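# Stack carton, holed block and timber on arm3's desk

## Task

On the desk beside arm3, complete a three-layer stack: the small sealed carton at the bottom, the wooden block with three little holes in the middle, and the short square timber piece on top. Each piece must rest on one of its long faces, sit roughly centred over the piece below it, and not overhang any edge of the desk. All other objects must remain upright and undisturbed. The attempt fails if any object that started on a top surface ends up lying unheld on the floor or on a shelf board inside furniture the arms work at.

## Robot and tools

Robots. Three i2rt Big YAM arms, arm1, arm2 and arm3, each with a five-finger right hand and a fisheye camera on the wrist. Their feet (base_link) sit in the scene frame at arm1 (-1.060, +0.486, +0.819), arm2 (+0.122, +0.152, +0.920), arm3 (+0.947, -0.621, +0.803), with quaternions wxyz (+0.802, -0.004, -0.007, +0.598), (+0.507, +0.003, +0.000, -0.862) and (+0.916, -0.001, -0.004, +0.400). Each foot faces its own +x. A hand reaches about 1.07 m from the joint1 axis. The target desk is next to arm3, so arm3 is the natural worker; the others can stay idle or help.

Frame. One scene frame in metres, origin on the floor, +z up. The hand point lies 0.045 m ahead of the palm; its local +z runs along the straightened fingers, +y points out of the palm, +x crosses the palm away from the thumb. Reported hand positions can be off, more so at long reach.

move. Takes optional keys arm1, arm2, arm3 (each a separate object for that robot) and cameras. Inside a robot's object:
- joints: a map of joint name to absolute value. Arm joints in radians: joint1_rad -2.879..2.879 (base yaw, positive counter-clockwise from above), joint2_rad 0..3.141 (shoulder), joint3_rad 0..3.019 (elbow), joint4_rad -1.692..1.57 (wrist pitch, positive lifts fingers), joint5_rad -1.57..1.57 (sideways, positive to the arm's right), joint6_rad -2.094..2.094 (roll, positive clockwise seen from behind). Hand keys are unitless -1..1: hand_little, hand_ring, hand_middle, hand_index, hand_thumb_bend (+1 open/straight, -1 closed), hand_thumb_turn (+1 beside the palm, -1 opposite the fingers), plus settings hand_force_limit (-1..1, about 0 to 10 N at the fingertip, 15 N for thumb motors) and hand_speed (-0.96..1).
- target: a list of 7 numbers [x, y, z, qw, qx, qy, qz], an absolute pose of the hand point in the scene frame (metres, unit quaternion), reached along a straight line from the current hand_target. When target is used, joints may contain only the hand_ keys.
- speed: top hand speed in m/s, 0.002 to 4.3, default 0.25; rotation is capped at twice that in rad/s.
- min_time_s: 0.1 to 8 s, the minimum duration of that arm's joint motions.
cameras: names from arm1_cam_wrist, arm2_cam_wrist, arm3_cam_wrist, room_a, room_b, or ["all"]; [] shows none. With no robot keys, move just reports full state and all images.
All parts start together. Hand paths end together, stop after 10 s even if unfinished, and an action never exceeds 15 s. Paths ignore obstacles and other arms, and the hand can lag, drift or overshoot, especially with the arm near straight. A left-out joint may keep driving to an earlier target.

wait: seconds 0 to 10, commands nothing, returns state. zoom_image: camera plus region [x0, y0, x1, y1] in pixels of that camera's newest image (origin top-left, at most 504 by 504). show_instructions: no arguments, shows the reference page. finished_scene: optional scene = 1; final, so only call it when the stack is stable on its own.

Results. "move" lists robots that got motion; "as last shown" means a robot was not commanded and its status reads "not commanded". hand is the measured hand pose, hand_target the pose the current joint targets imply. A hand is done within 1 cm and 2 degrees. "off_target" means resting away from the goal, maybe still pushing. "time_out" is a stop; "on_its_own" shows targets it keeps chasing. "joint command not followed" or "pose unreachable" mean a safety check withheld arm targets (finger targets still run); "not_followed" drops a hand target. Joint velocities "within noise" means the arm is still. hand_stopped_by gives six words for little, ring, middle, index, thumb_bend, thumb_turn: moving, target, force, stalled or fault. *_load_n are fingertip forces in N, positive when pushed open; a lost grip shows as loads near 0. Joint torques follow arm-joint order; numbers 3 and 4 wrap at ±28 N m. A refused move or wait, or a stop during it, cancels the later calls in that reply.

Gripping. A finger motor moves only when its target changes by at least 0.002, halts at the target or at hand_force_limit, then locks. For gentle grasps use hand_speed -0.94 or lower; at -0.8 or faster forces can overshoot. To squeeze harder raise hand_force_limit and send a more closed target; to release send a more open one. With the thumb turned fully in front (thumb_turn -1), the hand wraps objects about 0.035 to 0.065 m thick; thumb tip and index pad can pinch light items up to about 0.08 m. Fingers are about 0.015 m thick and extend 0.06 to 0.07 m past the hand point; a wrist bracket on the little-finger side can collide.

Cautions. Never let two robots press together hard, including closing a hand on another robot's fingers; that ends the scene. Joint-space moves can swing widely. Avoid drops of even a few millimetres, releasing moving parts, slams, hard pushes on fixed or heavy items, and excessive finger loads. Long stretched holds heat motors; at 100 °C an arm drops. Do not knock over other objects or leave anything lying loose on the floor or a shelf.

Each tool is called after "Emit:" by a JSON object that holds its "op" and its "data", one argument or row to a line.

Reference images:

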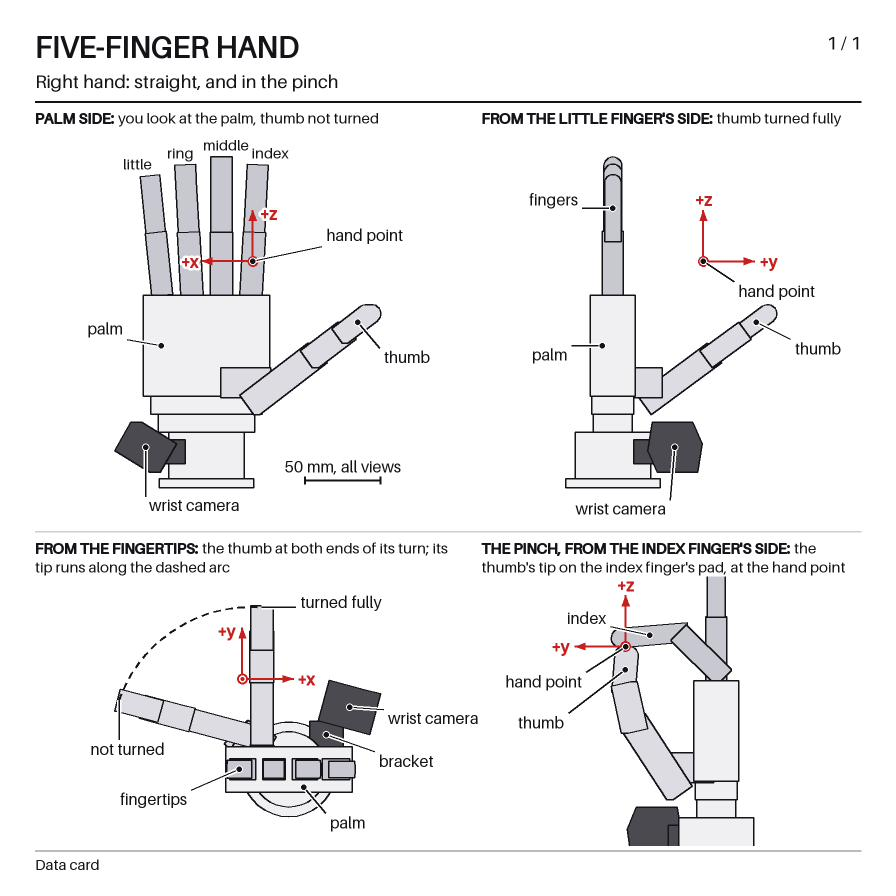

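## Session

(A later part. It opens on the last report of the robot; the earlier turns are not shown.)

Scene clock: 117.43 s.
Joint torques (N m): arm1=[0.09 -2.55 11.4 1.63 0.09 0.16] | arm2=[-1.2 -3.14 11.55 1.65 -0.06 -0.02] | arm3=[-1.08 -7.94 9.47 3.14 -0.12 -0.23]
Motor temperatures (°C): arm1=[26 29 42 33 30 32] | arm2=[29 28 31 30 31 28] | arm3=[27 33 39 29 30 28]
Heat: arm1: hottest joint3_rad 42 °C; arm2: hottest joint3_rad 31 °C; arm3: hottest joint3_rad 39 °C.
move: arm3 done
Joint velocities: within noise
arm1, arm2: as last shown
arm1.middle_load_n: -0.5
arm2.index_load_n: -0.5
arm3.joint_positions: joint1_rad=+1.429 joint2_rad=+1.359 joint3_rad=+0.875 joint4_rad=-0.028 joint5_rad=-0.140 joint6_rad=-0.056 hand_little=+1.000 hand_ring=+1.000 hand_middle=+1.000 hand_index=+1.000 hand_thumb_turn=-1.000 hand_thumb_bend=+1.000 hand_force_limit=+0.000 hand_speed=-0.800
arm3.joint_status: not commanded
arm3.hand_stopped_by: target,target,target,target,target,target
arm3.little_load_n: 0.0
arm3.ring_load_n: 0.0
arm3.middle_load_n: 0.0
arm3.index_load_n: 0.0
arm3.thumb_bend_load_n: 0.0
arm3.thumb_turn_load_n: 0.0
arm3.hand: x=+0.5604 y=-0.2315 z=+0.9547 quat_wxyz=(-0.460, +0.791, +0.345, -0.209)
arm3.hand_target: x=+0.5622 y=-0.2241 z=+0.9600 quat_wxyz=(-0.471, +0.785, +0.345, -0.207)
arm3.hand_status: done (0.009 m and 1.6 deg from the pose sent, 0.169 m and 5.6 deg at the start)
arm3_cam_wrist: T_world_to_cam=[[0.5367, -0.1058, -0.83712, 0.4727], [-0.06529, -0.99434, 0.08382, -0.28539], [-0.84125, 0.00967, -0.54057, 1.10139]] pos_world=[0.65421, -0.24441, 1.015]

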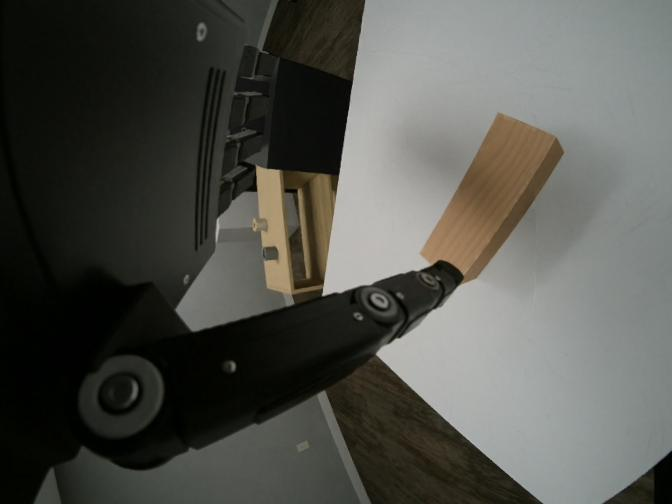

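Emit:
{"op": "move", "data": {
  "arm3": {"target": [0.5625, -0.2150, 0.890, 0.4714, -0.7845, -0.3452, 0.2075], "speed": 0.12},
  "cameras": ["arm3_cam_wrist"]
}}

Emit:
{"op": "zoom_image", "data": {
  "camera": "arm3_cam_wrist",
  "region": [340, 40, 600, 320]
}}

Scene clock: 119.43 s.
Joint torques (N m): arm1=[0.21 -2.61 11.38 1.63 0.08 0.16] | arm2=[-0.62 -3.43 11.4 1.7 -0.05 0.01] | arm3=[-0.62 -8.18 8.09 3.12 -0.16 -0.26]
Motor temperatures (°C): arm1=[26 29 43 33 30 31] | arm2=[29 28 32 30 31 28] | arm3=[27 33 39 29 30 28]
Heat: arm1: hottest joint3_rad 43 °C; arm2: hottest joint3_rad 32 °C; arm3: hottest joint3_rad 39 °C.
move: arm3 done
Joint velocities: within noise
arm1, arm2: as last shown
arm1.middle_load_n: 0.0
arm1.thumb_bend_load_n: 0.5
arm2.index_load_n: 0.0
arm3.joint_positions: joint1_rad=+1.417 joint2_rad=+1.492 joint3_rad=+0.801 joint4_rad=+0.186 joint5_rad=-0.150 joint6_rad=-0.062 hand_little=+1.000 hand_ring=+1.000 hand_middle=+1.000 hand_index=+1.000 hand_thumb_turn=-1.000 hand_thumb_bend=+1.000 hand_force_limit=+0.000 hand_speed=-0.800
arm3.joint_status: not commanded
arm3.hand_stopped_by: target,target,target,target,target,target
arm3.little_load_n: 0.0
arm3.ring_load_n: 0.0
arm3.middle_load_n: 0.0
arm3.index_load_n: 0.0
arm3.thumb_bend_load_n: 0.0
arm3.thumb_turn_load_n: 0.0
arm3.hand: x=+0.5591 y=-0.2212 z=+0.8897 quat_wxyz=(-0.464, +0.789, +0.345, -0.210)
arm3.hand_target: x=+0.5625 y=-0.2150 z=+0.8901 quat_wxyz=(-0.471, +0.785, +0.345, -0.207)
arm3.hand_status: done (0.007 m and 1.1 deg from the pose sent, 0.067 m and 1.6 deg at the start)
arm3_cam_wrist: T_world_to_cam=[[0.5317, -0.09937, -0.84108, 0.42779], [-0.06461, -0.99496, 0.0767, -0.26392], [-0.84447, 0.01357, -0.53544, 1.06316]] pos_world=[0.6533, -0.2345, 0.94931]

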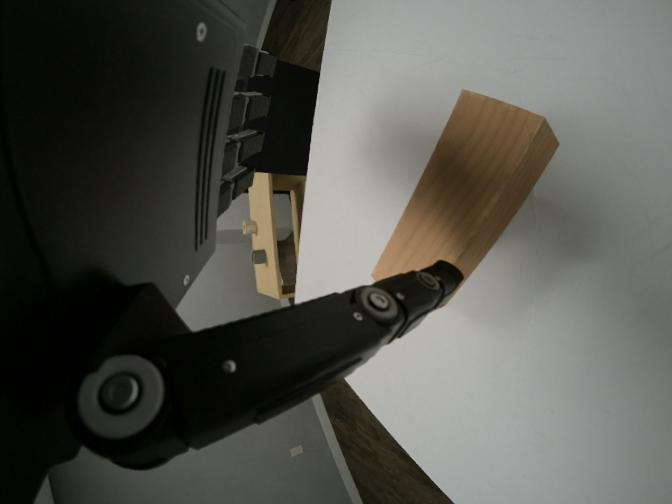

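Scaled by 1.800 from the camera's image (finer frame: 960x720).

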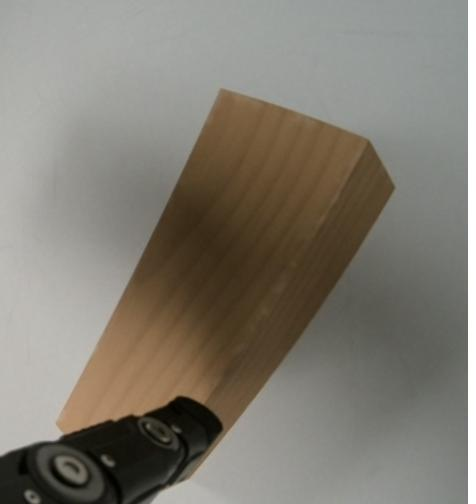

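Emit:
{"op": "move", "data": {
  "arm3": {"target": [0.5651, -0.2174, 0.827, 0.4714, -0.7845, -0.3452, 0.2075], "speed": 0.1}
}}

Emit:
{"op": "move", "data": {
  "arm3": {"joints": {"hand_index": 0.2, "hand_middle": 0.2}},
  "cameras": ["arm3_cam_wrist"]
}}

Emit:
{"op": "zoom_image", "data": {
  "camera": "arm3_cam_wrist",
  "region": [280, 20, 580, 340]
}}

Scene clock: 121.13 s.
Joint torques (N m): arm1=[0.15 -2.61 11.41 1.65 0.09 0.16] | arm2=[-1.08 -3.43 11.56 1.69 -0.07 0] | arm3=[-1.26 -8.06 6.72 3.34 -0.11 -0.19]
Motor temperatures (°C): arm1=[26 29 43 33 30 31] | arm2=[29 28 32 30 31 28] | arm3=[27 33 39 30 30 28]
Heat: arm1: hottest joint3_rad 43 °C; arm2: hottest joint3_rad 32 °C; arm3: hottest joint3_rad 39 °C.
move: arm3 done
Joint velocities: within noise
arm1, arm2: as last shown
arm1.thumb_bend_load_n: 0.0
arm3.joint_positions: joint1_rad=+1.417 joint2_rad=+1.627 joint3_rad=+0.737 joint4_rad=+0.389 joint5_rad=-0.151 joint6_rad=-0.062 hand_little=+1.000 hand_ring=+1.000 hand_middle=+1.000 hand_index=+1.000 hand_thumb_turn=-1.000 hand_thumb_bend=+1.000 hand_force_limit=+0.000 hand_speed=-0.800
arm3.joint_status: not commanded
arm3.hand_stopped_by: target,target,target,target,target,target
arm3.little_load_n: 0.0
arm3.ring_load_n: -0.5
arm3.middle_load_n: 0.0
arm3.index_load_n: 0.0
arm3.thumb_bend_load_n: 0.0
arm3.thumb_turn_load_n: 0.0
arm3.hand: x=+0.5609 y=-0.2228 z=+0.8281 quat_wxyz=(-0.465, +0.788, +0.345, -0.211)
arm3.hand_target: x=+0.5651 y=-0.2175 z=+0.8271 quat_wxyz=(-0.471, +0.785, +0.345, -0.207)
arm3.hand_status: done (0.007 m and 0.9 deg from the pose sent, 0.063 m and 1.1 deg at the start)
pictures: none

Scene clock: 123.07 s.
Joint torques (N m): arm1=[0.03 -2.61 11.37 1.61 0.08 0.15] | arm2=[-1.14 -3.78 11.4 1.69 -0.08 -0.02] | arm3=[-1.79 -8.64 6.99 3.15 -0.11 -0.18]
Motor temperatures (°C): arm1=[26 29 43 33 30 31] | arm2=[29 28 32 30 31 28] | arm3=[27 33 39 30 30 28]
Heat: arm1: hottest joint3_rad 43 °C; arm2: hottest joint3_rad 32 °C; arm3: hottest joint3_rad 39 °C.
move: arm3 done
Joint velocities: within noise
arm1, arm2: as last shown
arm1.middle_load_n: -0.5
arm3.joint_positions: joint1_rad=+1.417 joint2_rad=+1.627 joint3_rad=+0.737 joint4_rad=+0.389 joint5_rad=-0.151 joint6_rad=-0.063 hand_little=+1.000 hand_ring=+1.000 hand_middle=+0.200 hand_index=+0.200 hand_thumb_turn=-1.000 hand_thumb_bend=+1.000 hand_force_limit=+0.000 hand_speed=-0.800
arm3.joint_status: all done
arm3.hand_stopped_by: target,target,target,target,target,target
arm3.little_load_n: 0.0
arm3.ring_load_n: 0.0
arm3.middle_load_n: 0.0
arm3.index_load_n: 0.0
arm3.thumb_bend_load_n: 0.0
arm3.thumb_turn_load_n: 0.0
arm3.hand: x=+0.5609 y=-0.2228 z=+0.8282 quat_wxyz=(-0.465, +0.788, +0.345, -0.211)
arm3.hand_target: x=+0.5652 y=-0.2174 z=+0.8270 quat_wxyz=(-0.471, +0.785, +0.345, -0.207)
arm3.hand_status: not commanded
arm3_cam_wrist: T_world_to_cam=[[0.53024, -0.09638, -0.84235, 0.37751], [-0.06382, -0.99524, 0.07371, -0.25868], [-0.84545, 0.01467, -0.53386, 1.03126]] pos_world=[0.6552, -0.2362, 0.88761]

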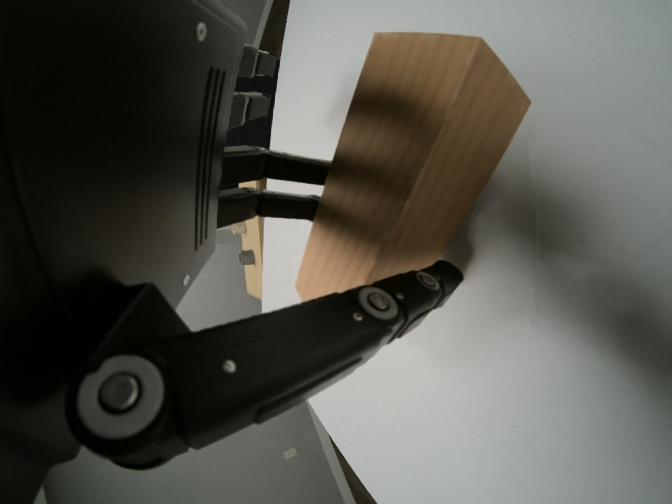

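Scaled by 1.575 from the camera's image (finer frame: 960x720).

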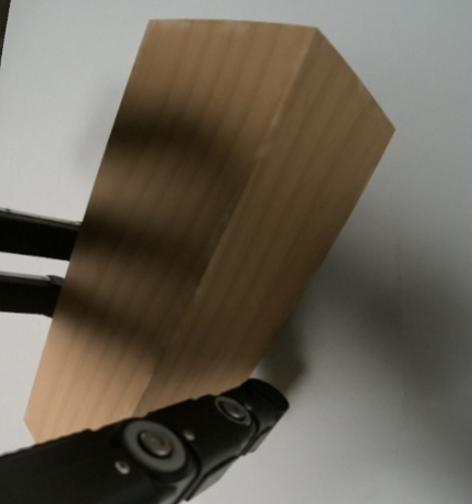

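Emit:
{"op": "move", "data": {
  "arm3": {"joints": {"hand_index": -0.4, "hand_middle": -0.4, "hand_thumb_bend": 0.1, "hand_speed": -0.93, "hand_force_limit": -0.3}}
}}

Emit:
{"op": "move", "data": {
  "arm3": {"joints": {"hand_index": -0.5, "hand_middle": -0.5, "hand_thumb_bend": 0.0, "hand_speed": -0.93, "hand_force_limit": 0.2}},
  "cameras": ["arm3_cam_wrist"]
}}

Emit:
{"op": "move", "data": {
  "arm3": {"target": [0.5651, -0.2174, 0.94, 0.4714, -0.7845, -0.3452, 0.2075], "speed": 0.12},
  "cameras": ["arm3_cam_wrist", "room_a", "room_b"]
}}

Scene clock: 127.07 s.
Joint torques (N m): arm1=[0.21 -2.67 11.41 1.65 0.08 0.15] | arm2=[-0.73 -3.6 11.44 1.62 -0.03 -0.02] | arm3=[-1.32 -8.59 6.54 3.15 -0.11 -0.18]
Motor temperatures (°C): arm1=[26 29 43 33 30 31] | arm2=[29 28 32 30 31 28] | arm3=[27 33 38 30 30 28]
Heat: arm1: hottest joint3_rad 43 °C; arm2: hottest joint3_rad 32 °C; arm3: hottest joint3_rad 38 °C.
move: arm3 off_target
Joint velocities: within noise
arm1, arm2: as last shown
arm1.ring_load_n: -0.5
arm1.middle_load_n: 0.0
arm2.ring_load_n: 0.5
arm3.joint_positions: joint1_rad=+1.417 joint2_rad=+1.627 joint3_rad=+0.737 joint4_rad=+0.390 joint5_rad=-0.151 joint6_rad=-0.063 hand_little=+1.000 hand_ring=+1.000 hand_middle=-0.061 hand_index=-0.087 hand_thumb_turn=-1.000 hand_thumb_bend=+0.863 hand_force_limit=-0.300 hand_speed=-0.930
arm3.joint_status: hand_middle off_target (ended at -0.061, target -0.400); hand_index off_target (ended at -0.087, target -0.400); hand_thumb_bend off_target (ended at +0.863, target +0.100); the others done
arm3.hand_stopped_by: target,target,force,force,force,target
arm3.little_load_n: 0.0
arm3.ring_load_n: 0.0
arm3.middle_load_n: 2.0
arm3.index_load_n: 4.0
arm3.thumb_bend_load_n: 6.0
arm3.thumb_turn_load_n: -0.5
arm3.hand: x=+0.5608 y=-0.2228 z=+0.8282 quat_wxyz=(-0.465, +0.787, +0.345, -0.211)
arm3.hand_target: x=+0.5651 y=-0.2174 z=+0.8271 quat_wxyz=(-0.471, +0.785, +0.345, -0.207)
arm3.hand_status: not commanded
pictures: none

Scene clock: 127.70 s.
Joint torques (N m): arm1=[0.15 -2.67 11.37 1.62 0.08 0.16] | arm2=[-1.03 -3.55 11.47 1.58 -0.08 -0.01] | arm3=[-0.91 -8.59 6.71 2.61 -0.12 -0.2]
Motor temperatures (°C): arm1=[26 29 43 33 30 31] | arm2=[29 28 32 30 31 28] | arm3=[27 33 38 30 30 28]
Heat: arm1: hottest joint3_rad 43 °C; arm2: hottest joint3_rad 32 °C; arm3: hottest joint3_rad 38 °C.
move: arm3 off_target
Joint velocities: within noise
arm1, arm2: as last shown
arm1.ring_load_n: 0.0
arm2.ring_load_n: 0.0
arm3.joint_positions: joint1_rad=+1.417 joint2_rad=+1.627 joint3_rad=+0.737 joint4_rad=+0.392 joint5_rad=-0.151 joint6_rad=-0.064 hand_little=+1.000 hand_ring=+1.000 hand_middle=-0.097 hand_index=-0.117 hand_thumb_turn=-1.000 hand_thumb_bend=+0.863 hand_force_limit=+0.200 hand_speed=-0.930
arm3.joint_status: hand_middle off_target (ended at -0.097, target -0.500); hand_index off_target (ended at -0.117, target -0.500); hand_thumb_bend off_target (ended at +0.863, target +0.000); the others done
arm3.hand_stopped_by: target,target,force,force,force,target
arm3.little_load_n: 0.0
arm3.ring_load_n: 0.0
arm3.middle_load_n: 6.0
arm3.index_load_n: 5.5
arm3.thumb_bend_load_n: 13.0
arm3.thumb_turn_load_n: -1.0
arm3.hand: x=+0.5605 y=-0.2224 z=+0.8288 quat_wxyz=(-0.466, +0.787, +0.345, -0.211)
arm3.hand_target: x=+0.5651 y=-0.2174 z=+0.8271 quat_wxyz=(-0.471, +0.785, +0.345, -0.207)
arm3.hand_status: not commanded
arm3_cam_wrist: T_world_to_cam=[[0.5293, -0.09303, -0.84332, 0.38029], [-0.06235, -0.99555, 0.07069, -0.25679], [-0.84614, 0.01516, -0.53275, 1.03079]] pos_world=[0.6549, -0.2359, 0.88801]

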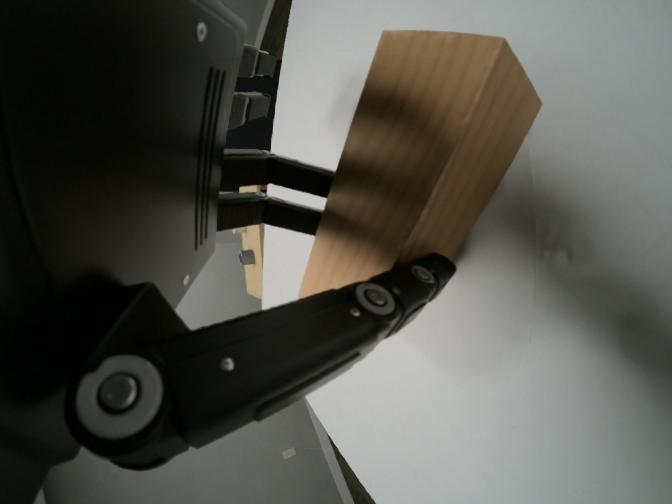

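Scene clock: 129.37 s.
Joint torques (N m): arm1=[0.15 -2.55 11.36 1.63 0.08 0.17] | arm2=[-1.03 -3.55 11.52 1.66 -0.06 -0.02] | arm3=[-1.03 -8.35 12.9 1.78 -0.19 -0.2]
Motor temperatures (°C): arm1=[26 29 43 33 30 31] | arm2=[29 28 32 30 31 28] | arm3=[27 33 38 30 30 28]
Heat: arm1: hottest joint3_rad 43 °C; arm2: hottest joint3_rad 32 °C; arm3: hottest joint3_rad 38 °C.
move: arm3 off_target
Joint velocities: within noise
arm1, arm2: as last shown
arm1.middle_load_n: -0.5
arm1.thumb_bend_load_n: 0.5
arm2.thumb_bend_load_n: 0.5
arm3.joint_positions: joint1_rad=+1.416 joint2_rad=+1.402 joint3_rad=+0.798 joint4_rad=+0.057 joint5_rad=-0.151 joint6_rad=-0.065 hand_little=+1.000 hand_ring=+1.000 hand_middle=-0.097 hand_index=-0.117 hand_thumb_turn=-1.000 hand_thumb_bend=+0.863 hand_force_limit=+0.200 hand_speed=-0.930
arm3.joint_status: not commanded
arm3.hand_stopped_by: target,target,force,force,force,target
arm3.little_load_n: 0.0
arm3.ring_load_n: -0.5
arm3.middle_load_n: 6.5
arm3.index_load_n: 5.0
arm3.thumb_bend_load_n: 13.0
arm3.thumb_turn_load_n: -0.5
arm3.hand: x=+0.5737 y=-0.2385 z=+0.9092 quat_wxyz=(-0.446, +0.799, +0.348, -0.205)
arm3.hand_target: x=+0.5662 y=-0.2188 z=+0.9405 quat_wxyz=(-0.472, +0.784, +0.345, -0.207)
arm3.hand_status: off_target (0.038 m and 3.4 deg from the pose sent, 0.111 m and 0.7 deg at the start)
arm3_cam_wrist: T_world_to_cam=[[0.55528, -0.12606, -0.82206, 0.39754], [-0.06657, -0.99201, 0.10716, -0.30764], [-0.829, -0.00477, -0.55923, 1.09453]] pos_world=[0.66613, -0.24984, 0.97186]

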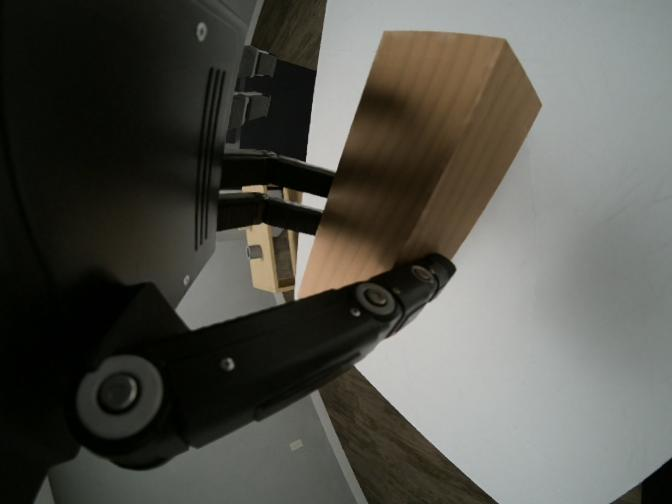

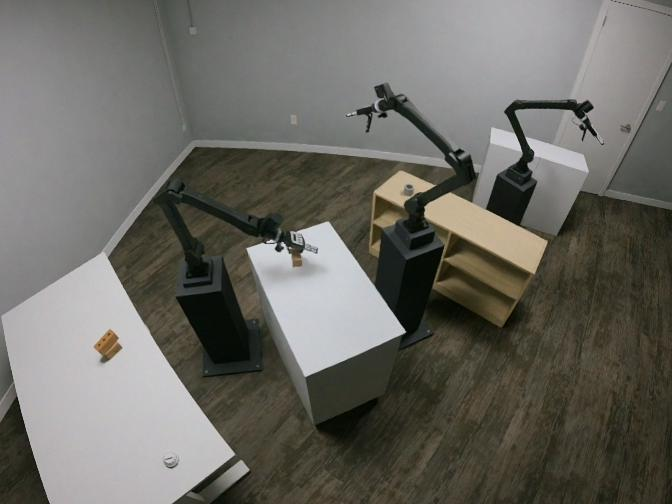

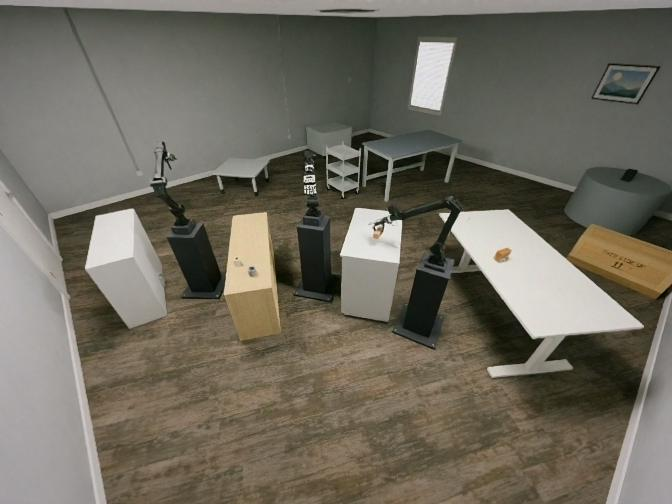

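Emit:
{"op": "move", "data": {
  "arm3": {"target": [0.58, -0.24, 1.10, 0.4714, -0.7845, -0.3452, 0.2075], "speed": 0.2}
}}

Emit:
{"op": "move", "data": {
  "arm3": {"joints": {"joint1_rad": -0.9, "joint5_rad": 0.7, "joint6_rad": 0.3}, "min_time_s": 5},
  "cameras": ["arm3_cam_wrist", "room_a", "room_b"]
}}

Scene clock: 131.93 s.
Joint torques (N m): arm1=[0.09 -2.61 11.38 1.68 0.08 0.16] | arm2=[-0.85 -3.6 11.62 1.62 -0.07 -0.02] | arm3=[-0.73 -6.24 15.27 2.02 -0.07 -0.17]
Motor temperatures (°C): arm1=[26 29 43 33 30 31] | arm2=[29 28 32 30 31 28] | arm3=[27 33 38 29 30 28]
Heat: arm1: hottest joint3_rad 43 °C; arm2: hottest joint3_rad 32 °C; arm3: hottest joint3_rad 38 °C.
move: arm3 off_target
Joint velocities: within noise
arm1.joint_positions: joint1_rad=+0.291 joint2_rad=+0.898 joint3_rad=+1.255 joint4_rad=-0.891 joint5_rad=-0.004 joint6_rad=-0.013 hand_little=+1.000 hand_ring=+1.000 hand_middle=+1.000 hand_index=+1.000 hand_thumb_turn=-1.000 hand_thumb_bend=+1.000 hand_force_limit=+0.200 hand_speed=-0.700
arm1.joint_status: not commanded
arm1.hand_stopped_by: target,target,target,target,target,target
arm1.little_load_n: 0.0
arm1.ring_load_n: 0.0
arm1.middle_load_n: 0.0
arm1.index_load_n: 0.0
arm1.thumb_bend_load_n: 0.0
arm1.thumb_turn_load_n: 0.0
arm1.hand: x=-1.0974 y=+0.8819 z=+1.2330 quat_wxyz=(-0.497, +0.868, +0.011, +0.009)
arm1.hand_target: x=-1.1016 y=+0.8829 z=+1.2555 quat_wxyz=(-0.511, +0.859, +0.009, +0.004)
arm1.hand_status: not commanded
arm2.joint_positions: joint1_rad=+0.304 joint2_rad=+0.894 joint3_rad=+1.265 joint4_rad=-0.892 joint5_rad=+0.002 joint6_rad=+0.002 hand_little=+1.000 hand_ring=+1.000 hand_middle=+1.000 hand_index=+1.000 hand_thumb_turn=-1.000 hand_thumb_bend=+1.000 hand_force_limit=+0.200 hand_speed=-0.500
arm2.joint_status: not commanded
arm2.hand_stopped_by: target,target,target,target,target,target
arm2.little_load_n: 0.0
arm2.ring_load_n: 0.0
arm2.middle_load_n: 0.0
arm2.index_load_n: 0.0
arm2.thumb_bend_load_n: 0.0
arm2.thumb_turn_load_n: 0.0
arm2.hand: x=+0.0691 y=-0.2434 z=+1.3402 quat_wxyz=(+0.049, -0.091, -0.861, +0.498)
arm2.hand_target: x=+0.0672 y=-0.2449 z=+1.3556 quat_wxyz=(+0.051, -0.091, -0.856, +0.506)
arm2.hand_status: not commanded
arm3.joint_positions: joint1_rad=+1.416 joint2_rad=+1.186 joint3_rad=+1.043 joint4_rad=-0.409 joint5_rad=-0.151 joint6_rad=-0.065 hand_little=+1.000 hand_ring=+1.000 hand_middle=-0.097 hand_index=-0.117 hand_thumb_turn=-1.000 hand_thumb_bend=+0.863 hand_force_limit=+0.200 hand_speed=-0.930
arm3.joint_status: not commanded
arm3.hand_stopped_by: target,target,force,force,force,target
arm3.little_load_n: -0.5
arm3.ring_load_n: 0.0
arm3.middle_load_n: 6.5
arm3.index_load_n: 5.0
arm3.thumb_bend_load_n: 13.0
arm3.thumb_turn_load_n: -0.5
arm3.hand: x=+0.5847 y=-0.2541 z=+1.0627 quat_wxyz=(-0.444, +0.800, +0.348, -0.204)
arm3.hand_target: x=+0.5811 y=-0.2416 z=+1.1000 quat_wxyz=(-0.472, +0.784, +0.345, -0.207)
arm3.hand_status: off_target (0.040 m and 3.7 deg from the pose sent, 0.191 m and 3.4 deg at the start)
pictures: none

Scene clock: 137.40 s.
Joint torques (N m): arm1=[0.09 -2.61 11.38 1.63 0.09 0.16] | arm2=[-1.08 -3.78 11.51 1.68 -0.03 0] | arm3=[-0.91 -6.42 14.98 1.76 0.54 0.11]
Motor temperatures (°C): arm1=[26 29 44 33 30 31] | arm2=[29 27 33 30 31 28] | arm3=[27 33 40 29 30 28]
Heat: arm1: hottest joint3_rad 44 °C; arm2: hottest joint3_rad 33 °C; arm3: hottest joint3_rad 40 °C.
move: arm3 done
Joint velocities: within noise
arm1, arm2: as last shown
arm2.index_load_n: -0.5
arm3.joint_positions: joint1_rad=-0.902 joint2_rad=+1.186 joint3_rad=+1.043 joint4_rad=-0.409 joint5_rad=+0.697 joint6_rad=+0.286 hand_little=+1.000 hand_ring=+1.000 hand_middle=-0.097 hand_index=-0.117 hand_thumb_turn=-1.000 hand_thumb_bend=+0.863 hand_force_limit=+0.200 hand_speed=-0.930
arm3.joint_status: all done
arm3.hand_stopped_by: target,target,force,force,force,target
arm3.little_load_n: 0.0
arm3.ring_load_n: 0.0
arm3.middle_load_n: 6.0
arm3.index_load_n: 5.0
arm3.thumb_bend_load_n: 13.0
arm3.thumb_turn_load_n: 0.0
arm3.hand: x=+1.4465 y=-0.7504 z=+1.0848 quat_wxyz=(-0.171, +0.326, -0.770, +0.521)
arm3.hand_target: x=+1.4573 y=-0.7504 z=+1.1228 quat_wxyz=(-0.198, +0.305, -0.765, +0.532)
arm3.hand_status: not commanded
arm3_cam_wrist: T_world_to_cam=[[-0.52384, 0.03184, -0.85122, 1.70377], [0.14114, 0.98873, -0.04988, 0.58006], [0.84004, -0.14627, -0.52243, -0.64654]] pos_world=[1.35375, -0.72234, 1.14145]

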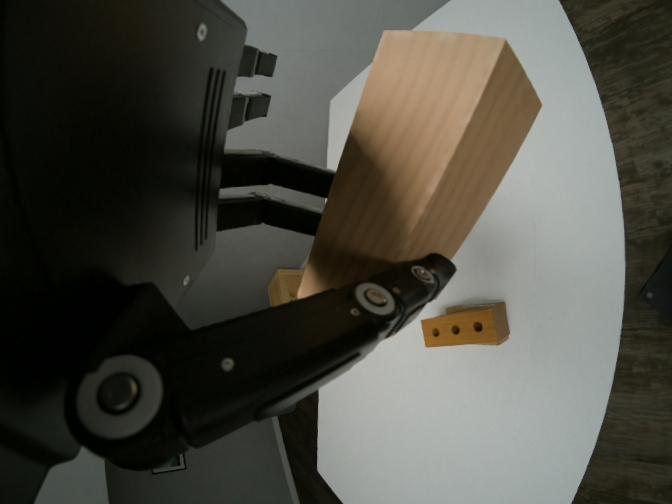

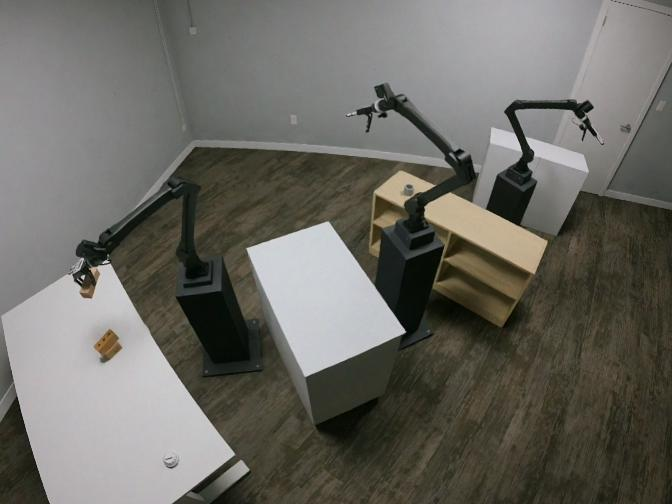

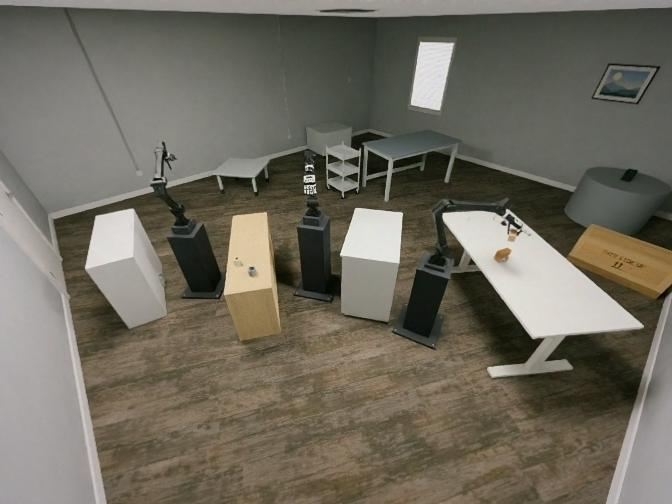

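Emit:
{"op": "zoom_image", "data": {
  "camera": "arm3_cam_wrist",
  "region": [400, 280, 530, 370]
}}

Emit:
{"op": "zoom_image", "data": {
  "camera": "room_a",
  "region": [60, 230, 180, 380]
}}

Scaled by 3.877 from the camera's image (finer frame: 960x720).

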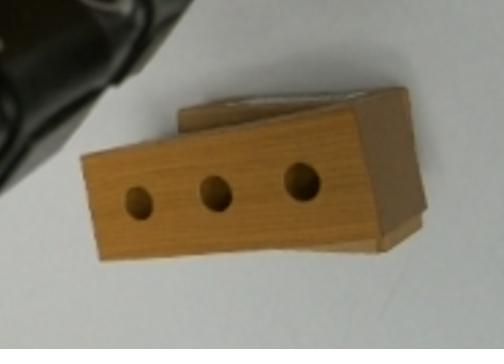

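Scaled by 3.360 from the camera's image (finer frame: 960x720).

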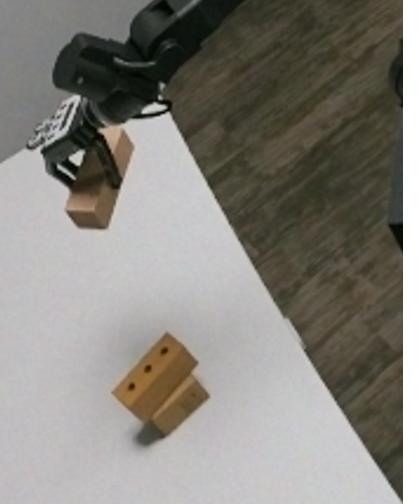

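Emit:
{"op": "move", "data": {
  "arm3": {"target": [1.562, -0.655, 1.02, 0.0462, -0.0739, 0.8449, -0.5279], "speed": 0.2},
  "cameras": ["arm3_cam_wrist", "room_a", "room_b"]
}}

Emit:
{"op": "zoom_image", "data": {
  "camera": "room_a",
  "region": [40, 260, 180, 400]
}}

Emit:
{"op": "zoom_image", "data": {
  "camera": "room_b",
  "region": [460, 190, 560, 280]
}}

Scene clock: 200.93 s.
Joint torques (N m): arm1=[0.26 -2.61 11.36 1.61 0.08 0.17] | arm2=[-1.2 -3.14 11.44 1.62 -0.07 -0.02] | arm3=[1.55 -13.1 13.26 -0.18 1.03 0.05]
Motor temperatures (°C): arm1=[25 28 45 33 30 31] | arm2=[29 26 36 30 30 28] | arm3=[27 32 48 29 30 28]
Heat: arm1: hottest joint3_rad 45 °C; arm2: hottest joint3_rad 36 °C; arm3: hottest joint3_rad 48 °C.
move: arm3 off_target
Joint velocities: within noise
arm1, arm2: as last shown
arm2.ring_load_n: -0.5
arm2.index_load_n: 0.0
arm3.joint_positions: joint1_rad=-0.642 joint2_rad=+1.852 joint3_rad=+1.673 joint4_rad=-1.466 joint5_rad=+1.114 joint6_rad=+1.587 hand_little=+1.000 hand_ring=+1.000 hand_middle=-0.097 hand_index=-0.117 hand_thumb_turn=-1.000 hand_thumb_bend=+0.863 hand_force_limit=+0.200 hand_speed=-0.930
arm3.joint_status: not commanded
arm3.hand_stopped_by: target,target,force,force,force,target
arm3.little_load_n: 0.0
arm3.ring_load_n: 0.0
arm3.middle_load_n: 6.5
arm3.index_load_n: 4.5
arm3.thumb_bend_load_n: 13.5
arm3.thumb_turn_load_n: -0.5
arm3.hand: x=+1.5464 y=-0.6620 z=+0.9999 quat_wxyz=(-0.024, +0.088, -0.844, +0.529)
arm3.hand_target: x=+1.5607 y=-0.6550 z=+1.0201 quat_wxyz=(-0.047, +0.074, -0.845, +0.528)
arm3.hand_status: off_target (0.026 m and 3.0 deg from the pose sent, 0.163 m and 33.5 deg at the start)
arm3_cam_wrist: T_world_to_cam=[[-0.40758, 0.35486, -0.8414, 1.70532], [0.66037, 0.75093, -0.00319, -0.53256], [0.6307, -0.55693, -0.54041, -0.69211]] pos_world=[1.48326, -0.59068, 1.05913]

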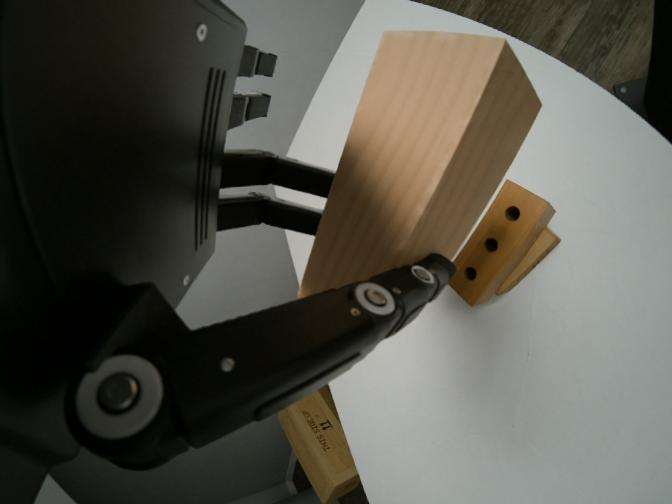

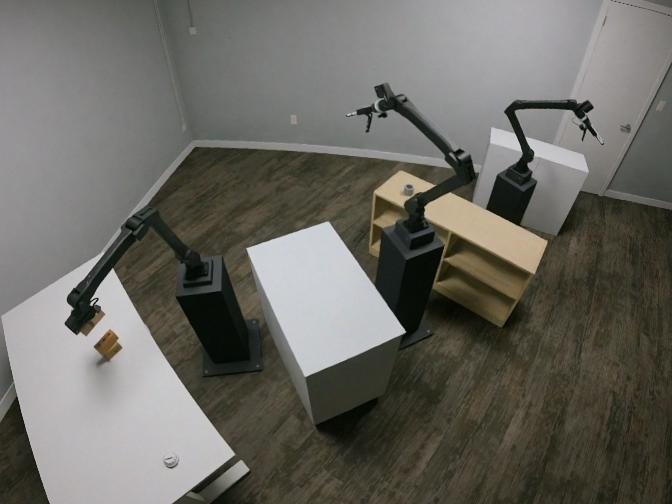

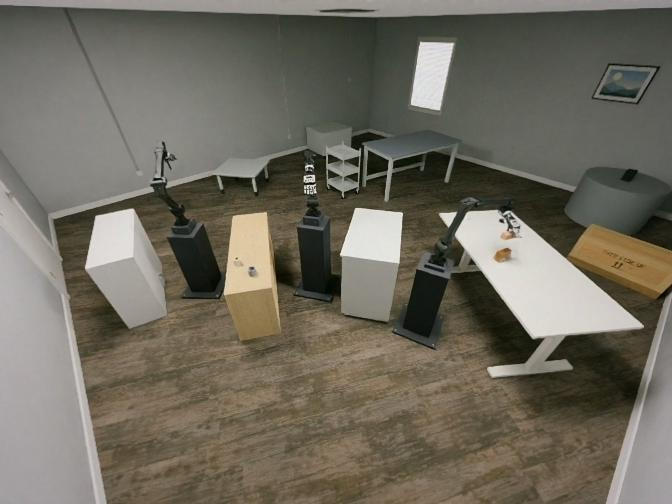

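Scaled by 3.600 from the camera's image (finer frame: 960x720).

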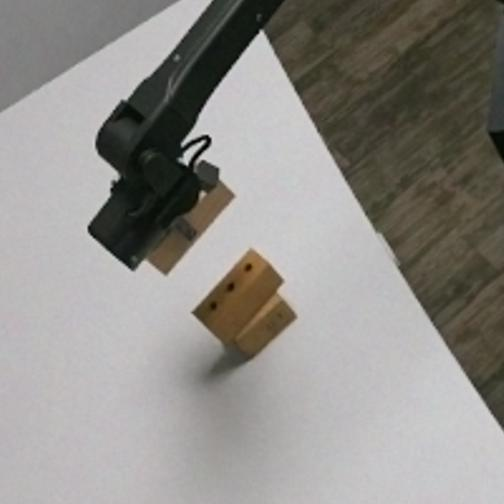

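Scaled by 5.040 from the camera's image (finer frame: 960x720).

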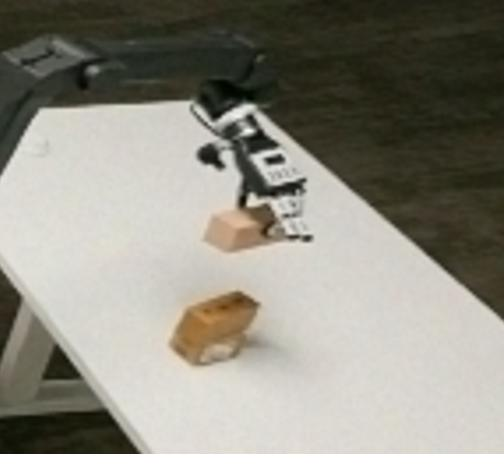

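Emit:
{"op": "move", "data": {
  "arm3": {"target": [1.5765, -0.6577, 0.95, -0.072, 0.0593, -0.8565, 0.5077], "speed": 0.1},
  "cameras": ["arm3_cam_wrist", "room_a", "room_b"]
}}

Emit:
{"op": "zoom_image", "data": {
  "camera": "arm3_cam_wrist",
  "region": [380, 120, 620, 340]
}}

Emit:
{"op": "zoom_image", "data": {
  "camera": "room_a",
  "region": [60, 280, 160, 380]
}}

Emit:
{"op": "zoom_image", "data": {
  "camera": "room_b",
  "region": [470, 210, 550, 280]
}}

Scene clock: 203.03 s.
Joint torques (N m): arm1=[0.32 -2.55 11.34 1.63 0.1 0.16] | arm2=[-0.91 -3.43 11.4 1.61 -0.05 -0.02] | arm3=[-0.62 -13.92 8.64 1.13 1.04 -0.22]
Motor temperatures (°C): arm1=[25 28 45 33 30 31] | arm2=[29 26 36 30 30 28] | arm3=[27 32 47 29 30 28]
Heat: arm1: hottest joint3_rad 45 °C; arm2: hottest joint3_rad 36 °C; arm3: hottest joint3_rad 47 °C.
move: arm3 done
Joint velocities: within noise
arm1, arm2: as last shown
arm2.ring_load_n: 0.0
arm3.joint_positions: joint1_rad=-0.642 joint2_rad=+1.893 joint3_rad=+1.596 joint4_rad=-1.226 joint5_rad=+1.074 joint6_rad=+1.569 hand_little=+1.000 hand_ring=+1.000 hand_middle=-0.097 hand_index=-0.117 hand_thumb_turn=-1.000 hand_thumb_bend=+0.863 hand_force_limit=+0.200 hand_speed=-0.930
arm3.joint_status: not commanded
arm3.hand_stopped_by: target,target,force,force,force,target
arm3.little_load_n: 0.0
arm3.ring_load_n: 0.0
arm3.middle_load_n: 6.0
arm3.index_load_n: 5.0
arm3.thumb_bend_load_n: 13.5
arm3.thumb_turn_load_n: -0.5
arm3.hand: x=+1.5741 y=-0.6509 z=+0.9468 quat_wxyz=(-0.070, +0.064, -0.857, +0.507)
arm3.hand_target: x=+1.5764 y=-0.6576 z=+0.9501 quat_wxyz=(-0.072, +0.059, -0.856, +0.508)
arm3.hand_status: done (0.008 m and 0.6 deg from the pose sent, 0.058 m and 7.0 deg at the start)
arm3_cam_wrist: T_world_to_cam=[[-0.32681, 0.4022, -0.85524, 1.58471], [0.64936, 0.75306, 0.10601, -0.64415], [0.68668, -0.52071, -0.50728, -0.82791]] pos_world=[1.50469, -0.58339, 1.00361]

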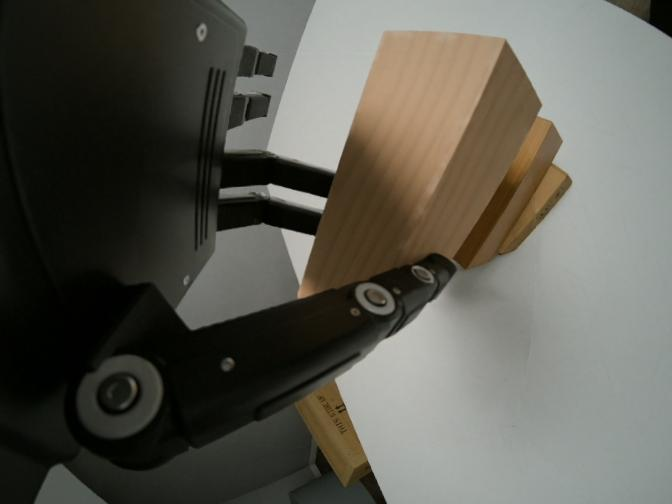

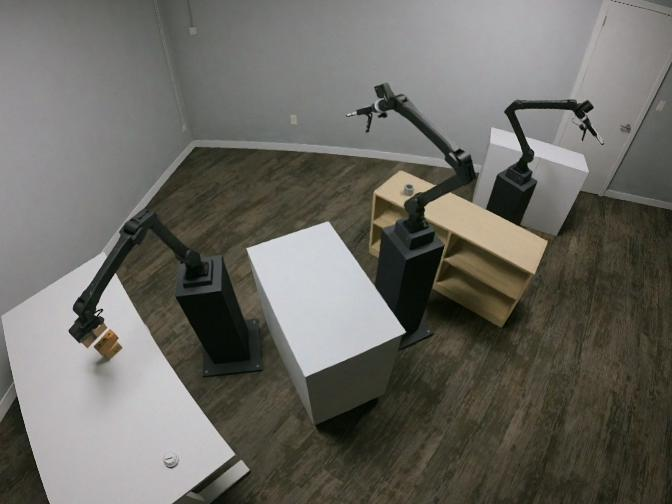

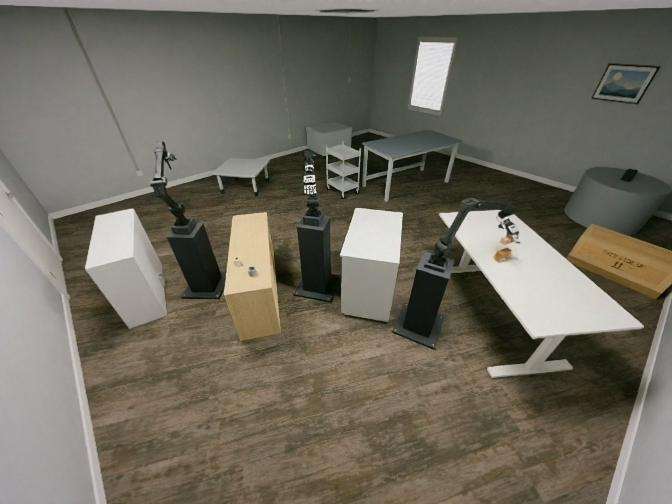

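Scaled by 2.100 from the camera's image (finer frame: 960x720).

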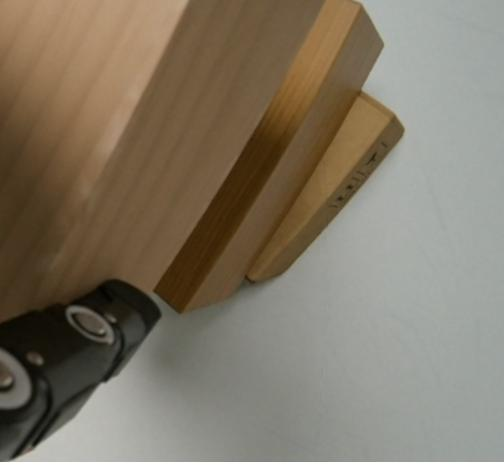

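Scaled by 5.040 from the camera's image (finer frame: 960x720).

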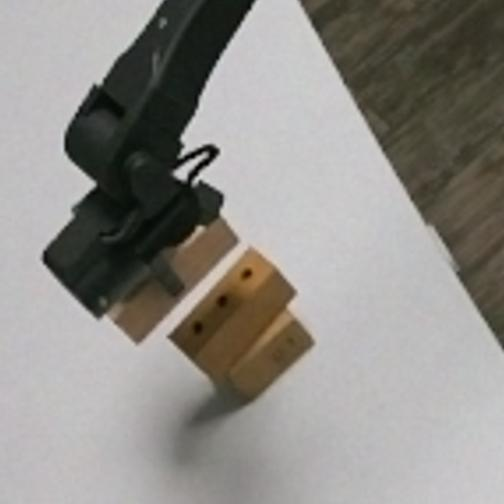

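Scaled by 6.300 from the camera's image (finer frame: 960x720).

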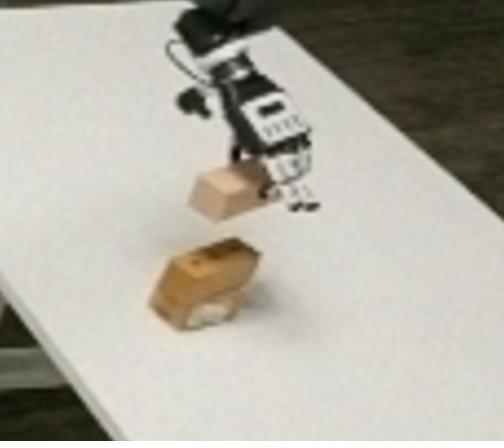

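Emit:
{"op": "move", "data": {
  "arm3": {"target": [1.565, -0.6715, 0.912, -0.072, 0.0593, -0.8565, 0.5077], "speed": 0.08},
  "cameras": ["arm3_cam_wrist", "room_a", "room_b"]
}}

Emit:
{"op": "zoom_image", "data": {
  "camera": "arm3_cam_wrist",
  "region": [380, 60, 640, 320]
}}

Emit:
{"op": "zoom_image", "data": {
  "camera": "room_a",
  "region": [75, 310, 135, 370]
}}

Emit:
{"op": "zoom_image", "data": {
  "camera": "room_b",
  "region": [485, 220, 535, 270]
}}

Scene clock: 205.57 s.
Joint torques (N m): arm1=[0.03 -2.61 11.4 1.61 0.08 0.16] | arm2=[-1.26 -3.37 11.45 1.63 -0.06 0.01] | arm3=[-0.67 -14.45 8.16 1.44 0.92 -0.19]
Motor temperatures (°C): arm1=[25 28 45 33 30 31] | arm2=[29 26 36 30 30 28] | arm3=[27 32 47 29 30 28]
Heat: arm1: hottest joint3_rad 45 °C; arm2: hottest joint3_rad 36 °C; arm3: hottest joint3_rad 47 °C.
move: arm3 done
Joint velocities: within noise
arm1, arm2: as last shown
arm3.joint_positions: joint1_rad=-0.666 joint2_rad=+1.893 joint3_rad=+1.481 joint4_rad=-1.079 joint5_rad=+1.072 joint6_rad=+1.526 hand_little=+1.000 hand_ring=+1.000 hand_middle=-0.097 hand_index=-0.117 hand_thumb_turn=-1.000 hand_thumb_bend=+0.863 hand_force_limit=+0.200 hand_speed=-0.930
arm3.joint_status: not commanded
arm3.hand_stopped_by: target,target,force,force,force,target
arm3.little_load_n: 0.0
arm3.ring_load_n: 0.0
arm3.middle_load_n: 6.0
arm3.index_load_n: 5.0
arm3.thumb_bend_load_n: 13.5
arm3.thumb_turn_load_n: -0.5
arm3.hand: x=+1.5628 y=-0.6669 z=+0.9054 quat_wxyz=(-0.067, +0.064, -0.857, +0.508)
arm3.hand_target: x=+1.5649 y=-0.6716 z=+0.9121 quat_wxyz=(-0.072, +0.059, -0.856, +0.508)
arm3.hand_status: done (0.008 m and 0.8 deg from the pose sent, 0.041 m and 0.6 deg at the start)
arm3_cam_wrist: T_world_to_cam=[[-0.33004, 0.40247, -0.85387, 1.55603], [0.65249, 0.75094, 0.10175, -0.62285], [0.68215, -0.52356, -0.51044, -0.84149]] pos_world=[1.49398, -0.5991, 0.96249]

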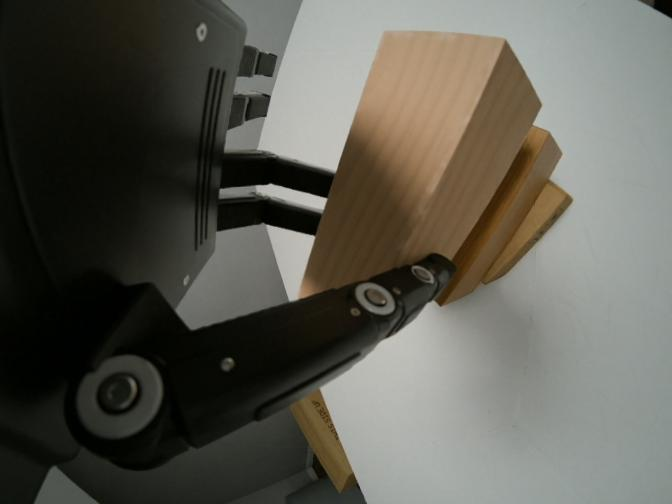

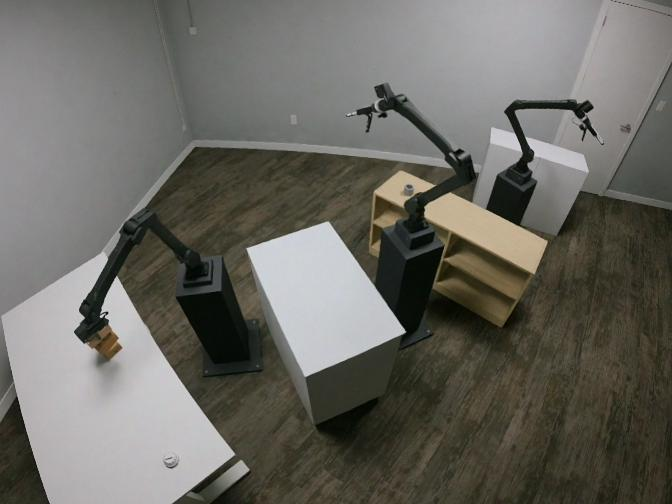

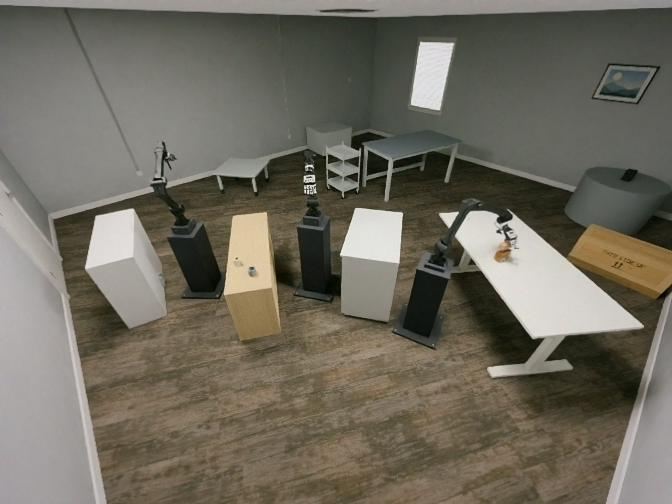

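Scaled by 1.938 from the camera's image (finer frame: 960x720).

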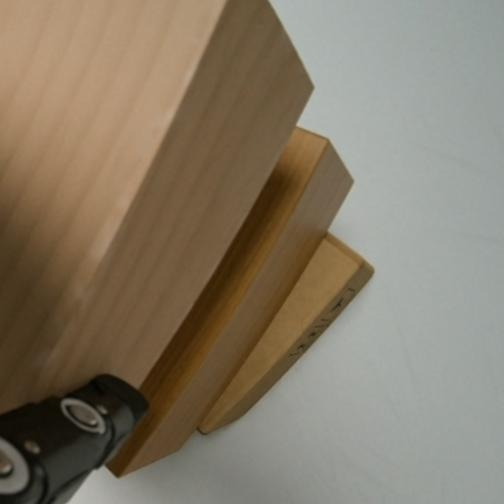

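Scaled by 8.400 from the camera's image (finer frame: 960x720).

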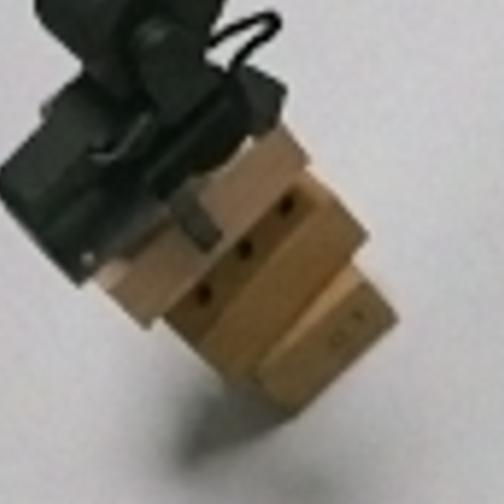

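Scaled by 10.080 from the camera's image (finer frame: 960x720).

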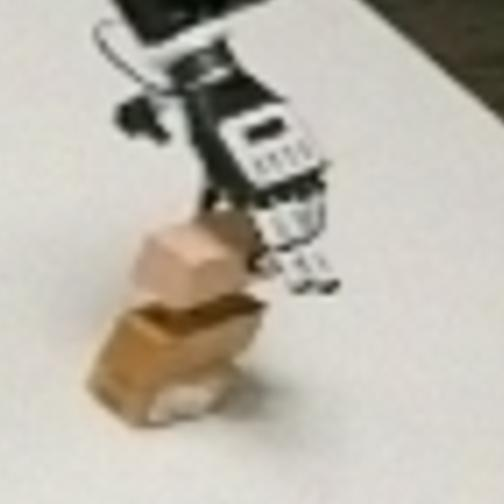

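Emit:
{"op": "zoom_image", "data": {
  "camera": "room_b",
  "region": [492, 238, 516, 264]
}}

Emit:
{"op": "zoom_image", "data": {
  "camera": "room_a",
  "region": [85, 325, 125, 360]
}}

Scaled by 19.385 from the camera's image (finer frame: 960x720).

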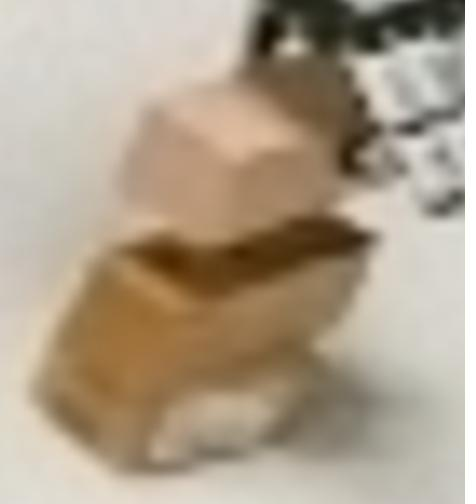

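Scaled by 12.600 from the camera's image (finer frame: 960x720).

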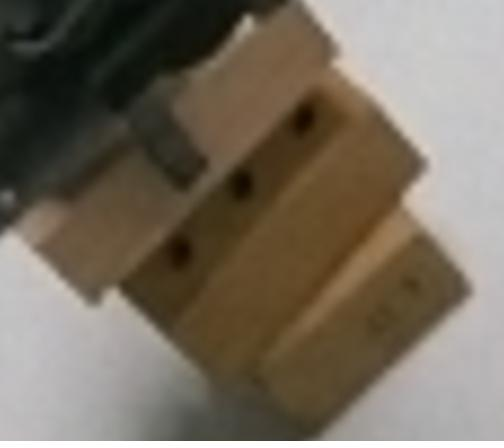

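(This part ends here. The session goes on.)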